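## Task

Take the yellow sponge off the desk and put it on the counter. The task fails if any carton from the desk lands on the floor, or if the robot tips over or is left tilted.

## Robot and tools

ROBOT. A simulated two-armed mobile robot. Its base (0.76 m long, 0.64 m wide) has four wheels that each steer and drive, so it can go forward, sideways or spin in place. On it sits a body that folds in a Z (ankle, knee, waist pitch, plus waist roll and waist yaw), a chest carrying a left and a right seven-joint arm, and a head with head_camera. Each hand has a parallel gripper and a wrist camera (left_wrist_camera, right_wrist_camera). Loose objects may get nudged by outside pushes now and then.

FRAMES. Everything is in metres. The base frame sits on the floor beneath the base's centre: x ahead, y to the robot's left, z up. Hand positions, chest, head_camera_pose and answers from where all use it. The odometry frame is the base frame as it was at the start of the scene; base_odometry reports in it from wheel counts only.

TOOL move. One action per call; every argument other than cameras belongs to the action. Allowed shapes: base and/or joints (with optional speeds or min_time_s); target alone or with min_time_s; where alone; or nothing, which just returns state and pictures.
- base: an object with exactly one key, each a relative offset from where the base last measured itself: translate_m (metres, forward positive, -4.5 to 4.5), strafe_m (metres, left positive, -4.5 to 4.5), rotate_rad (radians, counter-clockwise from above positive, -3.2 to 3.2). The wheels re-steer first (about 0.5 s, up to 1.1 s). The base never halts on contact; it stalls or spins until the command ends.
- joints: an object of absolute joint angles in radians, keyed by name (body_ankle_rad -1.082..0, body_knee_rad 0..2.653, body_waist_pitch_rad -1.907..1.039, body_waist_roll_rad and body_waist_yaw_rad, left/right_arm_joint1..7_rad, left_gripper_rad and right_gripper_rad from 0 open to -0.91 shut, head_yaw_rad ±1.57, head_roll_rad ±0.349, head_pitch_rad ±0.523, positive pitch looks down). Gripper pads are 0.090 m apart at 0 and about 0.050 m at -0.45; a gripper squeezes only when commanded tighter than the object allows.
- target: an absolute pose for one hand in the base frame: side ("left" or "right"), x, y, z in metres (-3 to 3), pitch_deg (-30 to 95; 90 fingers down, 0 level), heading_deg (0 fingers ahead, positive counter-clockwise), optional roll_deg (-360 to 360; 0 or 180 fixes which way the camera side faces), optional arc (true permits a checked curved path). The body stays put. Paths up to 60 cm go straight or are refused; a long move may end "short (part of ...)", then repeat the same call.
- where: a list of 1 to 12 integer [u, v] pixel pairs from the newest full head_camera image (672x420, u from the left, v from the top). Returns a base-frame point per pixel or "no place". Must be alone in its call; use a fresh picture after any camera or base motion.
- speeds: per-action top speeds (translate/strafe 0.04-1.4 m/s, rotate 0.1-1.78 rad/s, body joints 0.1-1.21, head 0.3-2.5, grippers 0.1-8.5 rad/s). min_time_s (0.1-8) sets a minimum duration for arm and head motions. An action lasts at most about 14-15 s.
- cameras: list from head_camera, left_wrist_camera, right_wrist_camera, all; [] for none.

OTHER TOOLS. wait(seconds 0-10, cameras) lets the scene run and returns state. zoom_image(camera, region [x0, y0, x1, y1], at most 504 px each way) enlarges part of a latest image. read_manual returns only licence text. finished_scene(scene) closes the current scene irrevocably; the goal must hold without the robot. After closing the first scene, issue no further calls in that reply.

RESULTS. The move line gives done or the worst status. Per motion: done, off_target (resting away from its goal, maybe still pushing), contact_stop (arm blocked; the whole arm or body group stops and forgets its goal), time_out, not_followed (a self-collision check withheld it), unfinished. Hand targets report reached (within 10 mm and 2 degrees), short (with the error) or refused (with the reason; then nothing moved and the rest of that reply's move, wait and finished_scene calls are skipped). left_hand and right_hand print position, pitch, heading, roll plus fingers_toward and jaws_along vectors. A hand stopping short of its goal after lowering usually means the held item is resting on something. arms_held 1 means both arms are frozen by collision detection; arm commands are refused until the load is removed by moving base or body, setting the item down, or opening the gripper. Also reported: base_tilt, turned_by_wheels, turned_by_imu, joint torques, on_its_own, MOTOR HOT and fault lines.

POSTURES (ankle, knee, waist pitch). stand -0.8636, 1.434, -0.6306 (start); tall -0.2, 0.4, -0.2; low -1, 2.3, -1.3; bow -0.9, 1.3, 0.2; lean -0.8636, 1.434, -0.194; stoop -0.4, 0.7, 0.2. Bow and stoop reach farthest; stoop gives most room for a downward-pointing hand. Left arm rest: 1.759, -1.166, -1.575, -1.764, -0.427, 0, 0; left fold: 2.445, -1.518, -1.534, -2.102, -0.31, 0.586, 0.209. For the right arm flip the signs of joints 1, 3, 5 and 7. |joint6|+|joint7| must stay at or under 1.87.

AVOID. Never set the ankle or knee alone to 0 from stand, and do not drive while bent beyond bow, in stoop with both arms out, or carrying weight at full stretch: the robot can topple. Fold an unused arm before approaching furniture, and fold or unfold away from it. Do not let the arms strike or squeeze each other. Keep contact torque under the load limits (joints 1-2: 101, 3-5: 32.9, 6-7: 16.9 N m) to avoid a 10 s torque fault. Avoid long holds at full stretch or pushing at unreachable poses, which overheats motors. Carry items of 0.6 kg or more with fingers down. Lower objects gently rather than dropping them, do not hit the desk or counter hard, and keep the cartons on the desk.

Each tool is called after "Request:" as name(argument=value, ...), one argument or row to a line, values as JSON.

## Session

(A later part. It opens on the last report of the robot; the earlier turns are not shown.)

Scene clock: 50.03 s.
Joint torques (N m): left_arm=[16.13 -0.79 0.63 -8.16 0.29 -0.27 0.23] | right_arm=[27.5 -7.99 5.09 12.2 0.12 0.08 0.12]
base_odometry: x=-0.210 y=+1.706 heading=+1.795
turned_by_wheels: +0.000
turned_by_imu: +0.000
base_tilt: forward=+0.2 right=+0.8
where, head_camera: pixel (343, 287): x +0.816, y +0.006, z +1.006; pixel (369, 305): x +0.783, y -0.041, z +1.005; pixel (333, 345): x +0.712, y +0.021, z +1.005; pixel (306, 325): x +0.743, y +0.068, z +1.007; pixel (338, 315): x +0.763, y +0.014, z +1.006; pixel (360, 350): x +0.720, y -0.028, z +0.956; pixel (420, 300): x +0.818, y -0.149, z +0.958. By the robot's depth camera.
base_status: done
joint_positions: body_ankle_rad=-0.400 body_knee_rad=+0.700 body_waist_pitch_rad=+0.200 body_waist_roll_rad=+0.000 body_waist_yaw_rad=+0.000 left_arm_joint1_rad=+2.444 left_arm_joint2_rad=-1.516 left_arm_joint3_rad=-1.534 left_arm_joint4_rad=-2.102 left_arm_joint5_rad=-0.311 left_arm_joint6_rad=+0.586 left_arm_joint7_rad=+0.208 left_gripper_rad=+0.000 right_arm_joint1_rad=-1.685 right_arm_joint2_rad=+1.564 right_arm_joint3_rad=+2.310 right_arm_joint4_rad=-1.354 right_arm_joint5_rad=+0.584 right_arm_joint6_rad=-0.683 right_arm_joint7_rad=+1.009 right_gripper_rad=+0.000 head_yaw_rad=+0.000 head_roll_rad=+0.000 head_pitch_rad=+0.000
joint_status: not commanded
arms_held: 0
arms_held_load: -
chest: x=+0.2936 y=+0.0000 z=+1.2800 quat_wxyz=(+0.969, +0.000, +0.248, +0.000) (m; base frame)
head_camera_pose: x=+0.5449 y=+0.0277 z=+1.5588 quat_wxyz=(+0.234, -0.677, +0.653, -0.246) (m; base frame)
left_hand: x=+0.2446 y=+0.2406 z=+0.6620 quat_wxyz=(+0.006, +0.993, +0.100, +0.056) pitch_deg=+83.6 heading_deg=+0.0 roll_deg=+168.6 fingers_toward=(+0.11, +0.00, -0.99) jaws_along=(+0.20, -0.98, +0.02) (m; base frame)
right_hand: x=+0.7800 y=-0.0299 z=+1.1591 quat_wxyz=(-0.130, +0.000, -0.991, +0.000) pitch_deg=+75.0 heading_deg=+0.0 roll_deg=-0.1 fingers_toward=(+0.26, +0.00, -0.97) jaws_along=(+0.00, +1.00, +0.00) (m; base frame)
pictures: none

Request:
move(
  target={"side": "right", "x": 0.763, "y": 0.014, "z": 1.08, "pitch_deg": 80, "heading_deg": -40, "roll_deg": 0},
  cameras=["head_camera", "right_wrist_camera"],
)

Scene clock: 53.67 s.
Joint torques (N m): left_arm=[15.43 -0.33 0.56 -8.14 0.23 -0.16 0.27] | right_arm=[28.49 -9.9 3.5 12.36 0 0.27 0.31]
move: done
base_odometry: x=-0.210 y=+1.706 heading=+1.795
turned_by_wheels: +0.000
turned_by_imu: +0.000
base_tilt: forward=+0.2 right=+0.9
base_status: not commanded
joint_positions: body_ankle_rad=-0.400 body_knee_rad=+0.700 body_waist_pitch_rad=+0.200 body_waist_roll_rad=+0.000 body_waist_yaw_rad=+0.000 left_arm_joint1_rad=+2.444 left_arm_joint2_rad=-1.516 left_arm_joint3_rad=-1.534 left_arm_joint4_rad=-2.102 left_arm_joint5_rad=-0.311 left_arm_joint6_rad=+0.586 left_arm_joint7_rad=+0.208 left_gripper_rad=+0.000 right_arm_joint1_rad=-1.875 right_arm_joint2_rad=+1.828 right_arm_joint3_rad=+2.252 right_arm_joint4_rad=-1.128 right_arm_joint5_rad=+1.031 right_arm_joint6_rad=-0.041 right_arm_joint7_rad=+1.230 right_gripper_rad=+0.000 head_yaw_rad=+0.000 head_roll_rad=+0.000 head_pitch_rad=+0.000
joint_status: not commanded
arms_held: 0
arms_held_load: -
chest: x=+0.2936 y=+0.0000 z=+1.2800 quat_wxyz=(+0.969, +0.000, +0.248, +0.000) (m; base frame)
head_camera_pose: x=+0.5449 y=+0.0277 z=+1.5588 quat_wxyz=(+0.234, -0.677, +0.653, -0.246) (m; base frame)
left_hand: x=+0.2446 y=+0.2406 z=+0.6620 quat_wxyz=(+0.006, +0.993, +0.100, +0.056) pitch_deg=+83.6 heading_deg=+0.0 roll_deg=+168.6 fingers_toward=(+0.11, +0.00, -0.99) jaws_along=(+0.20, -0.98, +0.02) (m; base frame)
right_hand: x=+0.7637 y=+0.0140 z=+1.0809 quat_wxyz=(-0.083, -0.340, -0.936, +0.029) pitch_deg=+79.9 heading_deg=-39.1 roll_deg=+0.8 fingers_toward=(+0.14, -0.11, -0.98) jaws_along=(+0.64, +0.77, +0.00) (m; base frame)
right_hand_status: reached (straight line, to end with the hand's camera side forward, planned for 1.6 s): 1 mm and 0.2 deg off.
pictures: head_camera, right_wrist_camera
camera_calibration:
head_camera: T_world_to_cam=[[0.0253537, -0.999316, 0.0269272, -0.0280642], [-0.769542, -0.036703, -0.637541, 1.41418], [0.638093, -0.0045576, -0.769946, 0.852602], [0, 0, 0, 1]] pos_world=[0.544939, 0.0277454, 1.55881]
right_wrist_camera: T_world_to_cam=[[-0.628005, -0.778107, 0.0125921, 0.471982], [-0.72301, 0.58937, 0.360416, 0.160941], [-0.287864, 0.217239, -0.932707, 1.36327], [0, 0, 0, 1]] pos_world=[0.805206, -0.0237575, 1.20758]

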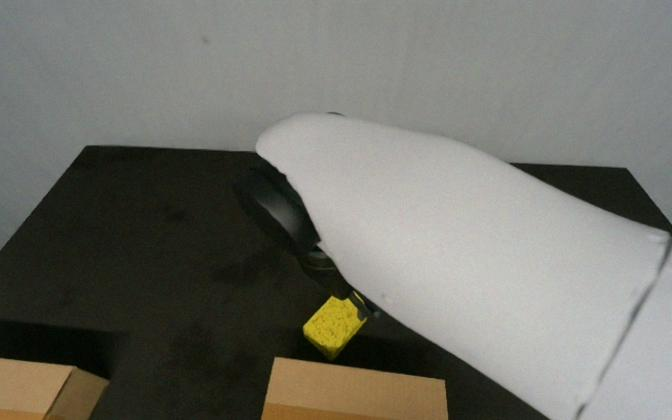

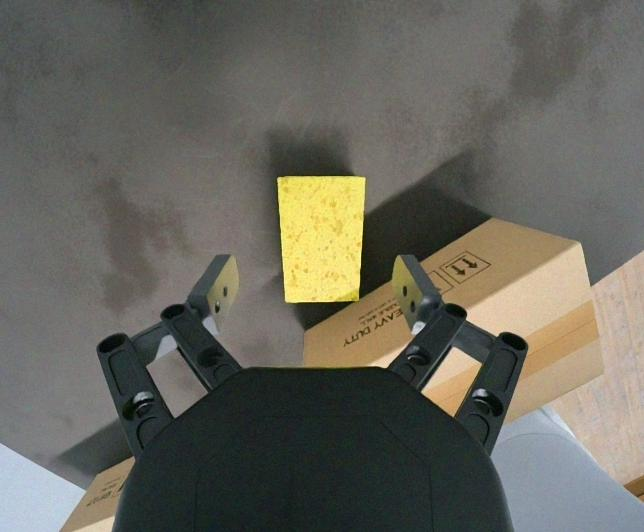

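Request:
move(
  target={"side": "right", "x": 0.763, "y": 0.014, "z": 0.985, "pitch_deg": 80, "heading_deg": -40, "roll_deg": 0},
  cameras=["right_wrist_camera"],
)

Request:
move(
  joints={"right_gripper_rad": -0.6},
)

Request:
move(
  target={"side": "right", "x": 0.763, "y": 0.014, "z": 1.16, "pitch_deg": 80, "heading_deg": -40, "roll_deg": 0},
  cameras=["right_wrist_camera"],
)

Scene clock: 56.37 s.
Joint torques (N m): left_arm=[15.46 0 0.59 -8.26 0.38 -0.19 0.27] | right_arm=[29.32 -8.82 3.8 11.26 -0.75 0.31 -0.39]
move: done
base_odometry: x=-0.210 y=+1.706 heading=+1.795
turned_by_wheels: +0.000
turned_by_imu: +0.000
base_tilt: forward=+0.3 right=+0.8
base_status: not commanded
joint_positions: body_ankle_rad=-0.400 body_knee_rad=+0.700 body_waist_pitch_rad=+0.200 body_waist_roll_rad=+0.000 body_waist_yaw_rad=+0.000 left_arm_joint1_rad=+2.444 left_arm_joint2_rad=-1.516 left_arm_joint3_rad=-1.534 left_arm_joint4_rad=-2.102 left_arm_joint5_rad=-0.311 left_arm_joint6_rad=+0.586 left_arm_joint7_rad=+0.208 left_gripper_rad=+0.000 right_arm_joint1_rad=-2.027 right_arm_joint2_rad=+1.869 right_arm_joint3_rad=+2.186 right_arm_joint4_rad=-1.187 right_arm_joint5_rad=+0.991 right_arm_joint6_rad=+0.027 right_arm_joint7_rad=+1.041 right_gripper_rad=+0.000 head_yaw_rad=+0.000 head_roll_rad=+0.000 head_pitch_rad=+0.000
joint_status: not commanded
arms_held: 0
arms_held_load: -
chest: x=+0.2936 y=+0.0000 z=+1.2800 quat_wxyz=(+0.969, +0.000, +0.248, +0.000) (m; base frame)
head_camera_pose: x=+0.5449 y=+0.0277 z=+1.5588 quat_wxyz=(+0.234, -0.677, +0.653, -0.246) (m; base frame)
left_hand: x=+0.2446 y=+0.2406 z=+0.6620 quat_wxyz=(+0.006, +0.993, +0.100, +0.056) pitch_deg=+83.6 heading_deg=+0.0 roll_deg=+168.6 fingers_toward=(+0.11, +0.00, -0.99) jaws_along=(+0.20, -0.98, +0.02) (m; base frame)
right_hand: x=+0.7625 y=+0.0138 z=+0.9853 quat_wxyz=(-0.081, -0.341, -0.936, +0.030) pitch_deg=+80.1 heading_deg=-40.3 roll_deg=-0.3 fingers_toward=(+0.13, -0.11, -0.99) jaws_along=(+0.64, +0.77, +0.00) (m; base frame)
right_hand_status: reached (straight line, to end with the hand's camera side forward, planned for 0.7 s): 1 mm and 0.1 deg off.
pictures: right_wrist_camera
camera_calibration:
right_wrist_camera: T_world_to_cam=[[-0.628876, -0.777343, 0.0159026, 0.469594], [-0.720808, 0.590563, 0.362866, 0.190421], [-0.291463, 0.216735, -0.931706, 1.27545], [0, 0, 0, 1]] pos_world=[0.804321, -0.023855, 1.11178]

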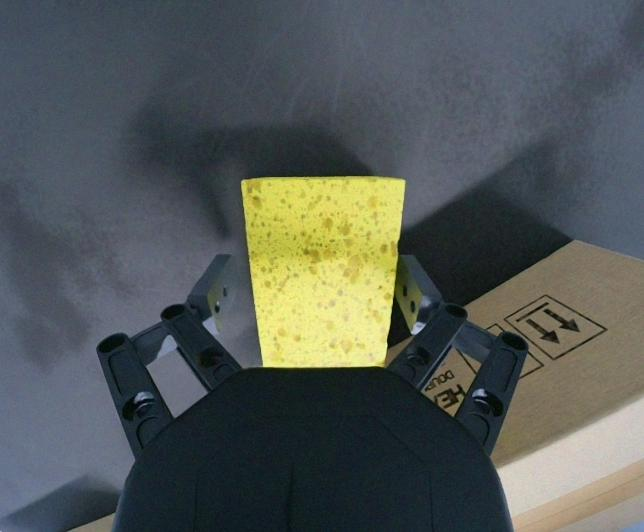

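Scene clock: 57.37 s.
Joint torques (N m): left_arm=[15.81 -0.32 0.58 -8.15 0.39 -0.18 0.24] | right_arm=[28.64 -8.35 3.67 10.76 -0.82 0.3 -0.48]
move: off_target
base_odometry: x=-0.210 y=+1.706 heading=+1.795
turned_by_wheels: +0.000
turned_by_imu: +0.000
base_tilt: forward=+0.2 right=+0.8
base_status: not commanded
joint_positions: body_ankle_rad=-0.400 body_knee_rad=+0.700 body_waist_pitch_rad=+0.200 body_waist_roll_rad=+0.000 body_waist_yaw_rad=+0.000 left_arm_joint1_rad=+2.444 left_arm_joint2_rad=-1.516 left_arm_joint3_rad=-1.534 left_arm_joint4_rad=-2.102 left_arm_joint5_rad=-0.311 left_arm_joint6_rad=+0.586 left_arm_joint7_rad=+0.208 left_gripper_rad=+0.000 right_arm_joint1_rad=-2.026 right_arm_joint2_rad=+1.869 right_arm_joint3_rad=+2.186 right_arm_joint4_rad=-1.186 right_arm_joint5_rad=+0.991 right_arm_joint6_rad=+0.027 right_arm_joint7_rad=+1.040 right_gripper_rad=-0.286 head_yaw_rad=+0.000 head_roll_rad=+0.000 head_pitch_rad=+0.000
joint_status: right_gripper_rad off_target (ended at -0.286, target -0.600)
arms_held: 0
arms_held_load: -
chest: x=+0.2936 y=+0.0000 z=+1.2800 quat_wxyz=(+0.969, +0.000, +0.248, +0.000) (m; base frame)
head_camera_pose: x=+0.5449 y=+0.0277 z=+1.5588 quat_wxyz=(+0.234, -0.677, +0.653, -0.246) (m; base frame)
left_hand: x=+0.2446 y=+0.2406 z=+0.6620 quat_wxyz=(+0.006, +0.993, +0.100, +0.056) pitch_deg=+83.6 heading_deg=+0.0 roll_deg=+168.6 fingers_toward=(+0.11, +0.00, -0.99) jaws_along=(+0.20, -0.98, +0.02) (m; base frame)
right_hand: x=+0.7632 y=+0.0140 z=+0.9860 quat_wxyz=(-0.082, -0.341, -0.936, +0.029) pitch_deg=+80.0 heading_deg=-39.7 roll_deg=+0.3 fingers_toward=(+0.13, -0.11, -0.98) jaws_along=(+0.64, +0.77, +0.00) (m; base frame)
pictures: none

Scene clock: 59.00 s.
Joint torques (N m): left_arm=[15.48 -0.38 0.57 -8.27 0.34 -0.12 0.28] | right_arm=[28.55 -11.41 3.44 12.54 0.07 -0.35 0.22]
move: done
base_odometry: x=-0.210 y=+1.706 heading=+1.795
turned_by_wheels: +0.000
turned_by_imu: +0.000
base_tilt: forward=+0.2 right=+0.8
base_status: not commanded
joint_positions: body_ankle_rad=-0.400 body_knee_rad=+0.700 body_waist_pitch_rad=+0.200 body_waist_roll_rad=+0.000 body_waist_yaw_rad=+0.000 left_arm_joint1_rad=+2.444 left_arm_joint2_rad=-1.516 left_arm_joint3_rad=-1.534 left_arm_joint4_rad=-2.102 left_arm_joint5_rad=-0.311 left_arm_joint6_rad=+0.586 left_arm_joint7_rad=+0.208 left_gripper_rad=+0.000 right_arm_joint1_rad=-1.807 right_arm_joint2_rad=+1.822 right_arm_joint3_rad=+2.294 right_arm_joint4_rad=-0.979 right_arm_joint5_rad=+1.067 right_arm_joint6_rad=-0.106 right_arm_joint7_rad=+1.430 right_gripper_rad=-0.286 head_yaw_rad=+0.000 head_roll_rad=+0.000 head_pitch_rad=+0.000
joint_status: not commanded
arms_held: 0
arms_held_load: -
chest: x=+0.2936 y=+0.0000 z=+1.2800 quat_wxyz=(+0.969, +0.000, +0.248, +0.000) (m; base frame)
head_camera_pose: x=+0.5449 y=+0.0277 z=+1.5588 quat_wxyz=(+0.234, -0.677, +0.653, -0.246) (m; base frame)
left_hand: x=+0.2446 y=+0.2406 z=+0.6620 quat_wxyz=(+0.006, +0.993, +0.100, +0.056) pitch_deg=+83.6 heading_deg=+0.0 roll_deg=+168.6 fingers_toward=(+0.11, +0.00, -0.99) jaws_along=(+0.20, -0.98, +0.02) (m; base frame)
right_hand: x=+0.7633 y=+0.0138 z=+1.1590 quat_wxyz=(-0.082, -0.341, -0.936, +0.030) pitch_deg=+80.0 heading_deg=-40.2 roll_deg=-0.2 fingers_toward=(+0.13, -0.11, -0.98) jaws_along=(+0.64, +0.77, +0.00) (m; base frame)
right_hand_status: reached (straight line, to end with the hand's camera side forward, planned for 1.1 s): 1 mm and 0.1 deg off.
pictures: right_wrist_camera
camera_calibration:
right_wrist_camera: T_world_to_cam=[[-0.629282, -0.777021, 0.0155822, 0.468029], [-0.721058, 0.591206, 0.361319, 0.129925], [-0.289964, 0.216136, -0.932312, 1.4371], [0, 0, 0, 1]] pos_world=[0.804912, -0.0237521, 1.28559]

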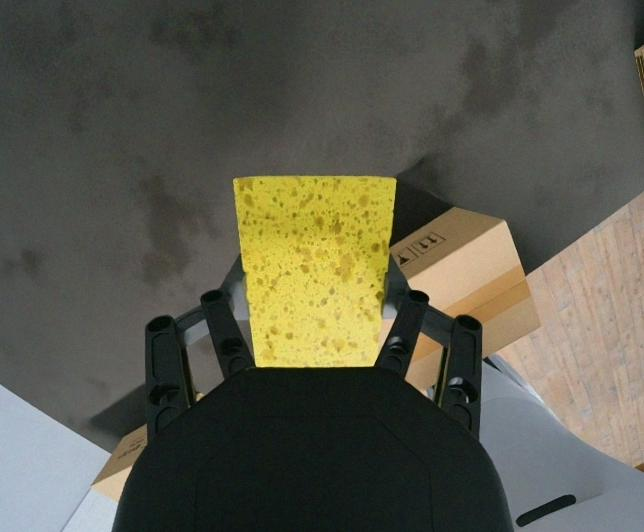

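Request:
move(
  base={"translate_m": -0.9},
  speeds={"translate_m": 0.7},
)

Request:
move(
  base={"rotate_rad": -3.14},
  speeds={"rotate_rad": 1.2},
  cameras=["head_camera", "right_wrist_camera"],
)

Scene clock: 65.60 s.
Joint torques (N m): left_arm=[14.41 -0.05 0.61 -8.78 0.13 -0.27 0.31] | right_arm=[28.09 -11.25 2.83 12.44 -0.03 -0.21 0]
move: done
base_odometry: x=-0.008 y=+0.829 heading=+1.794
turned_by_wheels: -0.001
turned_by_imu: -0.001
base_tilt: forward=+0.2 right=+0.9
base_status: done
joint_positions: body_ankle_rad=-0.400 body_knee_rad=+0.700 body_waist_pitch_rad=+0.200 body_waist_roll_rad=+0.000 body_waist_yaw_rad=+0.000 left_arm_joint1_rad=+2.446 left_arm_joint2_rad=-1.516 left_arm_joint3_rad=-1.534 left_arm_joint4_rad=-2.101 left_arm_joint5_rad=-0.311 left_arm_joint6_rad=+0.586 left_arm_joint7_rad=+0.208 left_gripper_rad=+0.000 right_arm_joint1_rad=-1.805 right_arm_joint2_rad=+1.823 right_arm_joint3_rad=+2.294 right_arm_joint4_rad=-0.979 right_arm_joint5_rad=+1.068 right_arm_joint6_rad=-0.107 right_arm_joint7_rad=+1.432 right_gripper_rad=-0.286 head_yaw_rad=+0.000 head_roll_rad=+0.000 head_pitch_rad=+0.000
joint_status: not commanded
arms_held: 0
arms_held_load: -
chest: x=+0.2933 y=+0.0000 z=+1.2802 quat_wxyz=(+0.969, +0.000, +0.247, +0.000) (m; base frame)
head_camera_pose: x=+0.5444 y=+0.0277 z=+1.5590 quat_wxyz=(+0.234, -0.677, +0.653, -0.246) (m; base frame)
left_hand: x=+0.2427 y=+0.2406 z=+0.6620 quat_wxyz=(+0.005, +0.994, +0.100, +0.054) pitch_deg=+83.7 heading_deg=+0.0 roll_deg=+168.6 fingers_toward=(+0.11, +0.00, -0.99) jaws_along=(+0.20, -0.98, +0.02) (m; base frame)
right_hand: x=+0.7627 y=+0.0139 z=+1.1601 quat_wxyz=(-0.082, -0.341, -0.936, +0.030) pitch_deg=+79.9 heading_deg=-40.1 roll_deg=-0.1 fingers_toward=(+0.13, -0.11, -0.98) jaws_along=(+0.64, +0.77, +0.00) (m; base frame)
pictures: none

Scene clock: 70.27 s.
Joint torques (N m): left_arm=[15.4 0.57 0.5 -8.2 0.33 -0.22 0.14] | right_arm=[29.25 -10.8 3.5 12.43 -0.01 -0.36 -0.21]
move: done
base_odometry: x=-0.007 y=+0.829 heading=-1.345
turned_by_wheels: -3.140
turned_by_imu: -3.120
base_tilt: forward=+0.3 right=+1.0
base_status: done
joint_positions: body_ankle_rad=-0.400 body_knee_rad=+0.700 body_waist_pitch_rad=+0.200 body_waist_roll_rad=+0.000 body_waist_yaw_rad=+0.000 left_arm_joint1_rad=+2.444 left_arm_joint2_rad=-1.517 left_arm_joint3_rad=-1.534 left_arm_joint4_rad=-2.102 left_arm_joint5_rad=-0.311 left_arm_joint6_rad=+0.586 left_arm_joint7_rad=+0.209 left_gripper_rad=+0.000 right_arm_joint1_rad=-1.806 right_arm_joint2_rad=+1.822 right_arm_joint3_rad=+2.294 right_arm_joint4_rad=-0.979 right_arm_joint5_rad=+1.068 right_arm_joint6_rad=-0.107 right_arm_joint7_rad=+1.432 right_gripper_rad=-0.286 head_yaw_rad=+0.000 head_roll_rad=+0.000 head_pitch_rad=+0.000
joint_status: not commanded
arms_held: 0
arms_held_load: -
chest: x=+0.2936 y=+0.0000 z=+1.2801 quat_wxyz=(+0.969, +0.000, +0.247, +0.000) (m; base frame)
head_camera_pose: x=+0.5449 y=+0.0275 z=+1.5588 quat_wxyz=(+0.234, -0.677, +0.654, -0.246) (m; base frame)
left_hand: x=+0.2442 y=+0.2403 z=+0.6620 quat_wxyz=(+0.006, +0.993, +0.100, +0.055) pitch_deg=+83.6 heading_deg=+0.0 roll_deg=+168.5 fingers_toward=(+0.11, +0.00, -0.99) jaws_along=(+0.20, -0.98, +0.02) (m; base frame)
right_hand: x=+0.7630 y=+0.0133 z=+1.1596 quat_wxyz=(-0.081, -0.341, -0.936, +0.030) pitch_deg=+80.0 heading_deg=-40.4 roll_deg=-0.3 fingers_toward=(+0.13, -0.11, -0.98) jaws_along=(+0.64, +0.76, +0.00) (m; base frame)
pictures: head_camera, right_wrist_camera
camera_calibration:
head_camera: T_world_to_cam=[[0.0249144, -0.999329, 0.0268342, -0.0278766], [-0.769467, -0.0363061, -0.637654, 1.41422], [0.6382, -0.00476132, -0.769856, 0.852471], [0, 0, 0, 1]] pos_world=[0.54484, 0.0275457, 1.55881]
right_wrist_camera: T_world_to_cam=[[-0.629928, -0.776487, 0.0160826, 0.467394], [-0.720293, 0.591834, 0.361816, 0.12862], [-0.290464, 0.216334, -0.932111, 1.43785], [0, 0, 0, 1]] pos_world=[0.804713, -0.0242529, 1.28618]

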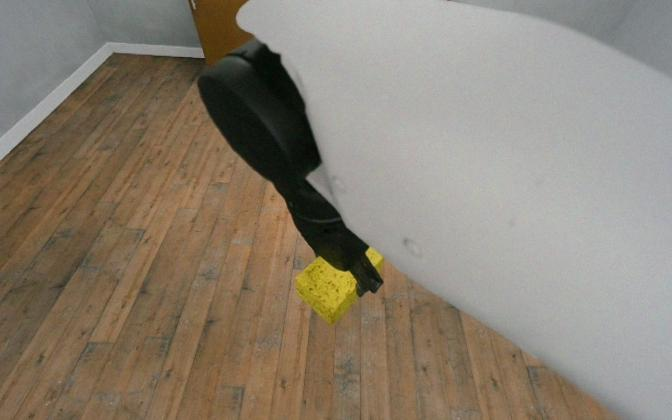

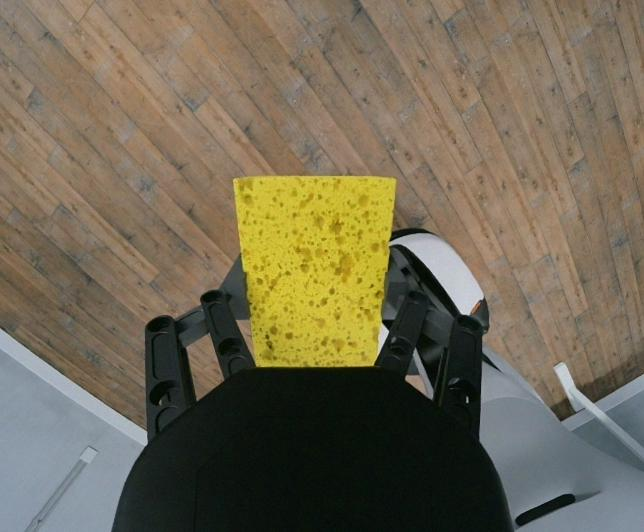

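Request:
move(
  base={"translate_m": 2.0},
  speeds={"translate_m": 0.8},
  cameras=["head_camera"],
)

Scene clock: 77.17 s.
Joint torques (N m): left_arm=[15.68 0.1 0.45 -8.21 0.26 -0.25 0.2] | right_arm=[28.84 -11.62 3.14 12.45 -0.24 -0.27 0]
move: done
base_odometry: x=+0.446 y=-1.119 heading=-1.343
turned_by_wheels: +0.002
turned_by_imu: -0.002
base_tilt: forward=+0.2 right=+0.8
base_status: done
joint_positions: body_ankle_rad=-0.400 body_knee_rad=+0.700 body_waist_pitch_rad=+0.200 body_waist_roll_rad=+0.000 body_waist_yaw_rad=+0.000 left_arm_joint1_rad=+2.444 left_arm_joint2_rad=-1.517 left_arm_joint3_rad=-1.534 left_arm_joint4_rad=-2.102 left_arm_joint5_rad=-0.311 left_arm_joint6_rad=+0.586 left_arm_joint7_rad=+0.209 left_gripper_rad=+0.000 right_arm_joint1_rad=-1.806 right_arm_joint2_rad=+1.822 right_arm_joint3_rad=+2.294 right_arm_joint4_rad=-0.979 right_arm_joint5_rad=+1.068 right_arm_joint6_rad=-0.107 right_arm_joint7_rad=+1.432 right_gripper_rad=-0.286 head_yaw_rad=+0.000 head_roll_rad=+0.000 head_pitch_rad=+0.000
joint_status: not commanded
arms_held: 0
arms_held_load: -
chest: x=+0.2936 y=+0.0000 z=+1.2801 quat_wxyz=(+0.969, +0.000, +0.248, +0.000) (m; base frame)
head_camera_pose: x=+0.5449 y=+0.0276 z=+1.5588 quat_wxyz=(+0.234, -0.677, +0.654, -0.246) (m; base frame)
left_hand: x=+0.2447 y=+0.2403 z=+0.6620 quat_wxyz=(+0.006, +0.993, +0.100, +0.056) pitch_deg=+83.6 heading_deg=-0.1 roll_deg=+168.5 fingers_toward=(+0.11, +0.00, -0.99) jaws_along=(+0.20, -0.98, +0.02) (m; base frame)
right_hand: x=+0.7630 y=+0.0138 z=+1.1594 quat_wxyz=(-0.082, -0.341, -0.936, +0.030) pitch_deg=+80.0 heading_deg=-40.3 roll_deg=-0.2 fingers_toward=(+0.13, -0.11, -0.98) jaws_along=(+0.64, +0.77, +0.00) (m; base frame)
pictures: head_camera
camera_calibration:
head_camera: T_world_to_cam=[[0.0250727, -0.999322, 0.0269563, -0.0280535], [-0.769552, -0.0365052, -0.63754, 1.41409], [0.638092, -0.00475942, -0.769945, 0.85267], [0, 0, 0, 1]] pos_world=[0.544839, 0.0276455, 1.55881]

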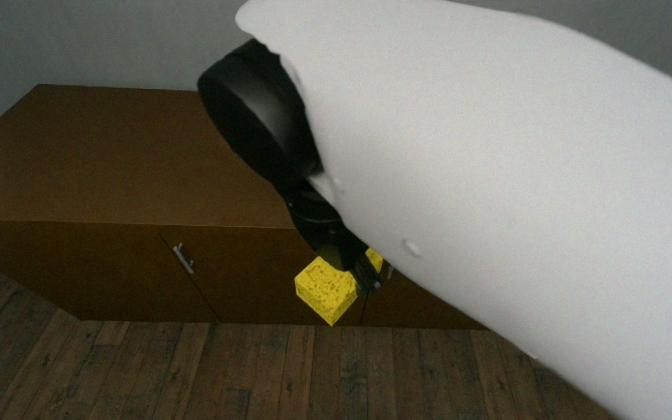

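Request:
move(
  where=[
    [270, 222],
    [100, 219],
    [150, 150],
    [250, 205],
    [200,250],
  ],
)

Request:
move(
  base={"translate_m": 0.4},
  speeds={"translate_m": 0.3},
  cameras=["head_camera", "right_wrist_camera"],
)

Scene clock: 77.80 s.
Joint torques (N m): left_arm=[15.84 0.26 0.29 -8.12 0.31 -0.3 0.19] | right_arm=[28.89 -11.73 3.23 12.58 -0.05 -0.27 -0.05]
base_odometry: x=+0.446 y=-1.119 heading=-1.343
turned_by_wheels: +0.000
turned_by_imu: +0.000
base_tilt: forward=+0.1 right=+0.9
where, head_camera: pixel (270, 222): no place (The depth camera has no reading there.); pixel (100, 219): x +1.013, y +0.597, z +0.925; pixel (150, 150): no place (The depth camera has no reading there.); pixel (250, 205): no place (The depth camera has no reading there.); pixel (200, 250): x +1.032, y +0.405, z +0.768. By the robot's depth camera.
base_status: done
joint_positions: body_ankle_rad=-0.400 body_knee_rad=+0.700 body_waist_pitch_rad=+0.200 body_waist_roll_rad=+0.000 body_waist_yaw_rad=+0.000 left_arm_joint1_rad=+2.444 left_arm_joint2_rad=-1.517 left_arm_joint3_rad=-1.534 left_arm_joint4_rad=-2.102 left_arm_joint5_rad=-0.311 left_arm_joint6_rad=+0.586 left_arm_joint7_rad=+0.209 left_gripper_rad=+0.000 right_arm_joint1_rad=-1.806 right_arm_joint2_rad=+1.822 right_arm_joint3_rad=+2.294 right_arm_joint4_rad=-0.979 right_arm_joint5_rad=+1.068 right_arm_joint6_rad=-0.107 right_arm_joint7_rad=+1.432 right_gripper_rad=-0.286 head_yaw_rad=+0.000 head_roll_rad=+0.000 head_pitch_rad=+0.000
joint_status: not commanded
arms_held: 0
arms_held_load: -
chest: x=+0.2936 y=+0.0000 z=+1.2801 quat_wxyz=(+0.969, +0.000, +0.248, +0.000) (m; base frame)
head_camera_pose: x=+0.5449 y=+0.0276 z=+1.5588 quat_wxyz=(+0.234, -0.677, +0.654, -0.246) (m; base frame)
left_hand: x=+0.2447 y=+0.2403 z=+0.6620 quat_wxyz=(+0.006, +0.993, +0.100, +0.056) pitch_deg=+83.6 heading_deg=-0.1 roll_deg=+168.5 fingers_toward=(+0.11, +0.00, -0.99) jaws_along=(+0.20, -0.98, +0.02) (m; base frame)
right_hand: x=+0.7630 y=+0.0138 z=+1.1594 quat_wxyz=(-0.082, -0.341, -0.936, +0.030) pitch_deg=+80.0 heading_deg=-40.3 roll_deg=-0.2 fingers_toward=(+0.13, -0.11, -0.98) jaws_along=(+0.64, +0.77, +0.00) (m; base frame)
pictures: none

Scene clock: 81.53 s.
Joint torques (N m): left_arm=[15.65 0.34 0.38 -8.15 0.36 -0.29 0.18] | right_arm=[28.87 -12.12 3.18 12.48 -0.32 -0.19 -0.06]
move: done
base_odometry: x=+0.538 y=-1.508 heading=-1.342
turned_by_wheels: +0.001
turned_by_imu: +0.000
base_tilt: forward=+0.2 right=+0.8
base_status: done
joint_positions: body_ankle_rad=-0.400 body_knee_rad=+0.700 body_waist_pitch_rad=+0.200 body_waist_roll_rad=+0.000 body_waist_yaw_rad=+0.000 left_arm_joint1_rad=+2.444 left_arm_joint2_rad=-1.517 left_arm_joint3_rad=-1.534 left_arm_joint4_rad=-2.102 left_arm_joint5_rad=-0.311 left_arm_joint6_rad=+0.586 left_arm_joint7_rad=+0.209 left_gripper_rad=+0.000 right_arm_joint1_rad=-1.806 right_arm_joint2_rad=+1.822 right_arm_joint3_rad=+2.294 right_arm_joint4_rad=-0.979 right_arm_joint5_rad=+1.068 right_arm_joint6_rad=-0.107 right_arm_joint7_rad=+1.432 right_gripper_rad=-0.286 head_yaw_rad=+0.000 head_roll_rad=+0.000 head_pitch_rad=+0.000
joint_status: not commanded
arms_held: 0
arms_held_load: -
chest: x=+0.2936 y=+0.0000 z=+1.2801 quat_wxyz=(+0.969, +0.000, +0.247, +0.000) (m; base frame)
head_camera_pose: x=+0.5448 y=+0.0276 z=+1.5588 quat_wxyz=(+0.234, -0.677, +0.654, -0.246) (m; base frame)
left_hand: x=+0.2445 y=+0.2403 z=+0.6620 quat_wxyz=(+0.006, +0.993, +0.100, +0.056) pitch_deg=+83.6 heading_deg=-0.1 roll_deg=+168.5 fingers_toward=(+0.11, +0.00, -0.99) jaws_along=(+0.20, -0.98, +0.02) (m; base frame)
right_hand: x=+0.7629 y=+0.0138 z=+1.1594 quat_wxyz=(-0.082, -0.341, -0.936, +0.030) pitch_deg=+80.0 heading_deg=-40.3 roll_deg=-0.3 fingers_toward=(+0.13, -0.11, -0.98) jaws_along=(+0.64, +0.77, +0.00) (m; base frame)
pictures: head_camera, right_wrist_camera
camera_calibration:
head_camera: T_world_to_cam=[[0.0250727, -0.999322, 0.0269563, -0.0280535], [-0.769552, -0.0365052, -0.63754, 1.41409], [0.638092, -0.00475942, -0.769945, 0.85267], [0, 0, 0, 1]] pos_world=[0.544839, 0.0276455, 1.55881]
right_wrist_camera: T_world_to_cam=[[-0.629262, -0.777028, 0.0160127, 0.467266], [-0.720912, 0.591267, 0.361509, 0.129204], [-0.29037, 0.21594, -0.932231, 1.4376], [0, 0, 0, 1]] pos_world=[0.804614, -0.0237511, 1.28599]

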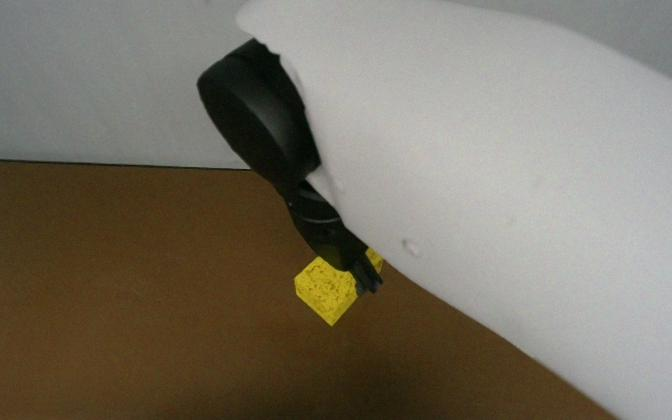

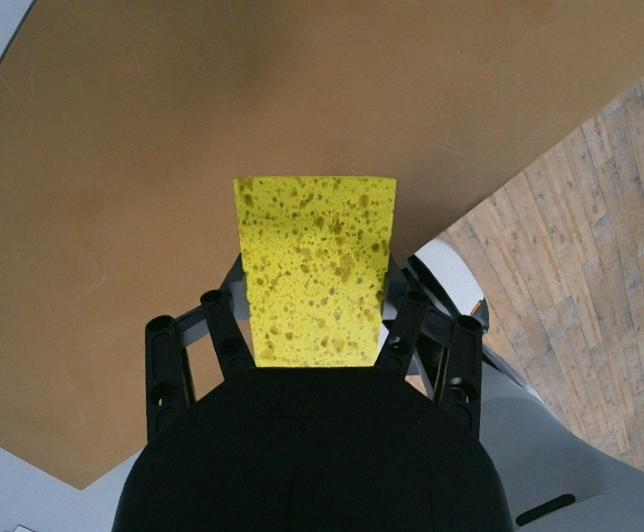

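Request:
move(
  where=[
    [250, 300],
    [150, 300],
    [250, 350],
    [380, 350],
  ],
)

Scene clock: 82.27 s.
Joint torques (N m): left_arm=[15.79 0.66 0.57 -8.09 0.39 -0.3 0.15] | right_arm=[28.35 -11.16 3.18 12.53 -0.29 -0.26 0.03]
base_odometry: x=+0.538 y=-1.508 heading=-1.342
turned_by_wheels: +0.000
turned_by_imu: +0.000
base_tilt: forward=+0.3 right=+0.8
where, head_camera: pixel (250, 300): x +0.823, y +0.195, z +0.918; pixel (150, 300): x +0.814, y +0.399, z +0.920; pixel (250, 350): x +0.725, y +0.177, z +0.917; pixel (380, 350): no place (The depth camera has no reading there.). By the robot's depth camera.
base_status: done
joint_positions: body_ankle_rad=-0.400 body_knee_rad=+0.700 body_waist_pitch_rad=+0.200 body_waist_roll_rad=+0.000 body_waist_yaw_rad=+0.000 left_arm_joint1_rad=+2.444 left_arm_joint2_rad=-1.517 left_arm_joint3_rad=-1.534 left_arm_joint4_rad=-2.102 left_arm_joint5_rad=-0.311 left_arm_joint6_rad=+0.586 left_arm_joint7_rad=+0.209 left_gripper_rad=+0.000 right_arm_joint1_rad=-1.806 right_arm_joint2_rad=+1.822 right_arm_joint3_rad=+2.294 right_arm_joint4_rad=-0.979 right_arm_joint5_rad=+1.068 right_arm_joint6_rad=-0.107 right_arm_joint7_rad=+1.432 right_gripper_rad=-0.286 head_yaw_rad=+0.000 head_roll_rad=+0.000 head_pitch_rad=+0.000
joint_status: not commanded
arms_held: 0
arms_held_load: -
chest: x=+0.2936 y=+0.0000 z=+1.2801 quat_wxyz=(+0.969, +0.000, +0.247, +0.000) (m; base frame)
head_camera_pose: x=+0.5448 y=+0.0276 z=+1.5588 quat_wxyz=(+0.234, -0.677, +0.654, -0.246) (m; base frame)
left_hand: x=+0.2445 y=+0.2403 z=+0.6620 quat_wxyz=(+0.006, +0.993, +0.100, +0.056) pitch_deg=+83.6 heading_deg=-0.1 roll_deg=+168.5 fingers_toward=(+0.11, +0.00, -0.99) jaws_along=(+0.20, -0.98, +0.02) (m; base frame)
right_hand: x=+0.7629 y=+0.0138 z=+1.1594 quat_wxyz=(-0.082, -0.341, -0.936, +0.030) pitch_deg=+80.0 heading_deg=-40.3 roll_deg=-0.3 fingers_toward=(+0.13, -0.11, -0.98) jaws_along=(+0.64, +0.77, +0.00) (m; base frame)
pictures: none

Request:
move(
  target={"side": "right", "x": 0.78, "y": 0.014, "z": 0.948, "pitch_deg": 80, "heading_deg": -40, "roll_deg": 0},
)

Request:
move(
  joints={"right_gripper_rad": 0},
  speeds={"right_gripper_rad": 0.6},
)

Request:
move(
  target={"side": "right", "x": 0.78, "y": 0.014, "z": 1.1, "pitch_deg": 80, "heading_deg": -40, "roll_deg": 0},
  cameras=["right_wrist_camera"],
)

Scene clock: 85.47 s.
Joint torques (N m): left_arm=[15.72 0.13 0.39 -8.06 0.26 -0.26 0.2] | right_arm=[31.21 -7.14 3.71 10.92 -0.68 0.37 -0.45]
move: done
base_odometry: x=+0.538 y=-1.508 heading=-1.342
turned_by_wheels: +0.000
turned_by_imu: +0.000
base_tilt: forward=+0.3 right=+0.8
base_status: not commanded
joint_positions: body_ankle_rad=-0.400 body_knee_rad=+0.700 body_waist_pitch_rad=+0.200 body_waist_roll_rad=+0.000 body_waist_yaw_rad=+0.000 left_arm_joint1_rad=+2.444 left_arm_joint2_rad=-1.517 left_arm_joint3_rad=-1.534 left_arm_joint4_rad=-2.102 left_arm_joint5_rad=-0.311 left_arm_joint6_rad=+0.586 left_arm_joint7_rad=+0.209 left_gripper_rad=+0.000 right_arm_joint1_rad=-2.152 right_arm_joint2_rad=+1.899 right_arm_joint3_rad=+2.135 right_arm_joint4_rad=-1.080 right_arm_joint5_rad=+0.959 right_arm_joint6_rad=+0.009 right_arm_joint7_rad=+1.018 right_gripper_rad=-0.286 head_yaw_rad=+0.000 head_roll_rad=+0.000 head_pitch_rad=+0.000
joint_status: not commanded
arms_held: 0
arms_held_load: -
chest: x=+0.2936 y=+0.0000 z=+1.2801 quat_wxyz=(+0.969, +0.000, +0.247, +0.000) (m; base frame)
head_camera_pose: x=+0.5448 y=+0.0276 z=+1.5588 quat_wxyz=(+0.234, -0.677, +0.653, -0.246) (m; base frame)
left_hand: x=+0.2445 y=+0.2403 z=+0.6620 quat_wxyz=(+0.006, +0.993, +0.100, +0.056) pitch_deg=+83.6 heading_deg=-0.1 roll_deg=+168.5 fingers_toward=(+0.11, +0.00, -0.99) jaws_along=(+0.20, -0.98, +0.02) (m; base frame)
right_hand: x=+0.7797 y=+0.0137 z=+0.9483 quat_wxyz=(-0.081, -0.341, -0.936, +0.030) pitch_deg=+80.1 heading_deg=-40.3 roll_deg=-0.3 fingers_toward=(+0.13, -0.11, -0.99) jaws_along=(+0.64, +0.77, +0.00) (m; base frame)
right_hand_status: reached (straight line, to end with the hand's camera side forward, planned for 1.3 s): 1 mm and 0.1 deg off.
pictures: none

Scene clock: 86.80 s.
Joint torques (N m): left_arm=[15.62 0.29 0.28 -8.05 0.38 -0.29 0.17] | right_arm=[30.72 -6.96 3.55 10.87 -0.56 0.39 -0.38]
move: done
base_odometry: x=+0.538 y=-1.508 heading=-1.342
turned_by_wheels: +0.000
turned_by_imu: +0.000
base_tilt: forward=+0.2 right=+0.8
base_status: not commanded
joint_positions: body_ankle_rad=-0.400 body_knee_rad=+0.700 body_waist_pitch_rad=+0.200 body_waist_roll_rad=+0.000 body_waist_yaw_rad=+0.000 left_arm_joint1_rad=+2.444 left_arm_joint2_rad=-1.517 left_arm_joint3_rad=-1.534 left_arm_joint4_rad=-2.102 left_arm_joint5_rad=-0.311 left_arm_joint6_rad=+0.586 left_arm_joint7_rad=+0.209 left_gripper_rad=+0.000 right_arm_joint1_rad=-2.152 right_arm_joint2_rad=+1.899 right_arm_joint3_rad=+2.135 right_arm_joint4_rad=-1.080 right_arm_joint5_rad=+0.959 right_arm_joint6_rad=+0.009 right_arm_joint7_rad=+1.018 right_gripper_rad=-0.001 head_yaw_rad=+0.000 head_roll_rad=+0.000 head_pitch_rad=+0.000
joint_status: all done
arms_held: 0
arms_held_load: -
chest: x=+0.2936 y=+0.0000 z=+1.2801 quat_wxyz=(+0.969, +0.000, +0.247, +0.000) (m; base frame)
head_camera_pose: x=+0.5448 y=+0.0276 z=+1.5588 quat_wxyz=(+0.234, -0.677, +0.653, -0.246) (m; base frame)
left_hand: x=+0.2445 y=+0.2403 z=+0.6620 quat_wxyz=(+0.006, +0.993, +0.100, +0.056) pitch_deg=+83.6 heading_deg=-0.1 roll_deg=+168.5 fingers_toward=(+0.11, +0.00, -0.99) jaws_along=(+0.20, -0.98, +0.02) (m; base frame)
right_hand: x=+0.7797 y=+0.0137 z=+0.9484 quat_wxyz=(-0.081, -0.341, -0.936, +0.030) pitch_deg=+80.1 heading_deg=-40.3 roll_deg=-0.2 fingers_toward=(+0.13, -0.11, -0.99) jaws_along=(+0.64, +0.77, +0.00) (m; base frame)
pictures: none

Scene clock: 88.27 s.
Joint torques (N m): left_arm=[15.63 0.33 0.38 -8.25 0.21 -0.22 0.1] | right_arm=[30.38 -11.37 3.63 12.19 0.16 -0.28 0.27]
move: done
base_odometry: x=+0.538 y=-1.508 heading=-1.342
turned_by_wheels: +0.000
turned_by_imu: +0.000
base_tilt: forward=+0.2 right=+0.8
base_status: not commanded
joint_positions: body_ankle_rad=-0.400 body_knee_rad=+0.700 body_waist_pitch_rad=+0.200 body_waist_roll_rad=+0.000 body_waist_yaw_rad=+0.000 left_arm_joint1_rad=+2.444 left_arm_joint2_rad=-1.517 left_arm_joint3_rad=-1.534 left_arm_joint4_rad=-2.102 left_arm_joint5_rad=-0.311 left_arm_joint6_rad=+0.586 left_arm_joint7_rad=+0.209 left_gripper_rad=+0.000 right_arm_joint1_rad=-1.911 right_arm_joint2_rad=+1.847 right_arm_joint3_rad=+2.242 right_arm_joint4_rad=-0.996 right_arm_joint5_rad=+1.030 right_arm_joint6_rad=-0.092 right_arm_joint7_rad=+1.312 right_gripper_rad=+0.000 head_yaw_rad=+0.000 head_roll_rad=+0.000 head_pitch_rad=+0.000
joint_status: not commanded
arms_held: 0
arms_held_load: -
chest: x=+0.2936 y=+0.0000 z=+1.2801 quat_wxyz=(+0.969, +0.000, +0.247, +0.000) (m; base frame)
head_camera_pose: x=+0.5448 y=+0.0276 z=+1.5588 quat_wxyz=(+0.234, -0.677, +0.653, -0.246) (m; base frame)
left_hand: x=+0.2445 y=+0.2403 z=+0.6620 quat_wxyz=(+0.006, +0.993, +0.100, +0.056) pitch_deg=+83.6 heading_deg=-0.1 roll_deg=+168.5 fingers_toward=(+0.11, +0.00, -0.99) jaws_along=(+0.20, -0.98, +0.02) (m; base frame)
right_hand: x=+0.7801 y=+0.0141 z=+1.0989 quat_wxyz=(-0.082, -0.341, -0.936, +0.030) pitch_deg=+80.0 heading_deg=-40.2 roll_deg=-0.2 fingers_toward=(+0.13, -0.11, -0.98) jaws_along=(+0.64, +0.77, +0.00) (m; base frame)
right_hand_status: reached (straight line, to end with the hand's camera side forward, planned for 1.0 s): 1 mm and 0.1 deg off.
pictures: right_wrist_camera
camera_calibration:
right_wrist_camera: T_world_to_cam=[[-0.628537, -0.777619, 0.0158216, 0.478931], [-0.721791, 0.590749, 0.360601, 0.16495], [-0.289757, 0.215231, -0.932586, 1.38609], [0, 0, 0, 1]] pos_world=[0.821713, -0.0233478, 1.22559]

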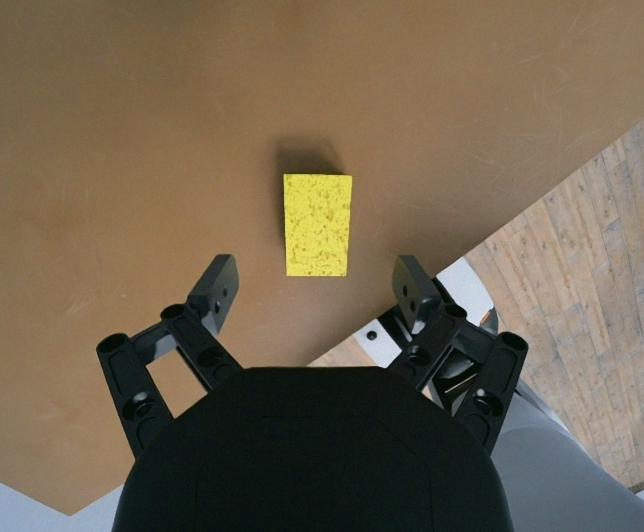

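Request:
finished_scene(
  scene=1,
)

The scene is finished: the task was done.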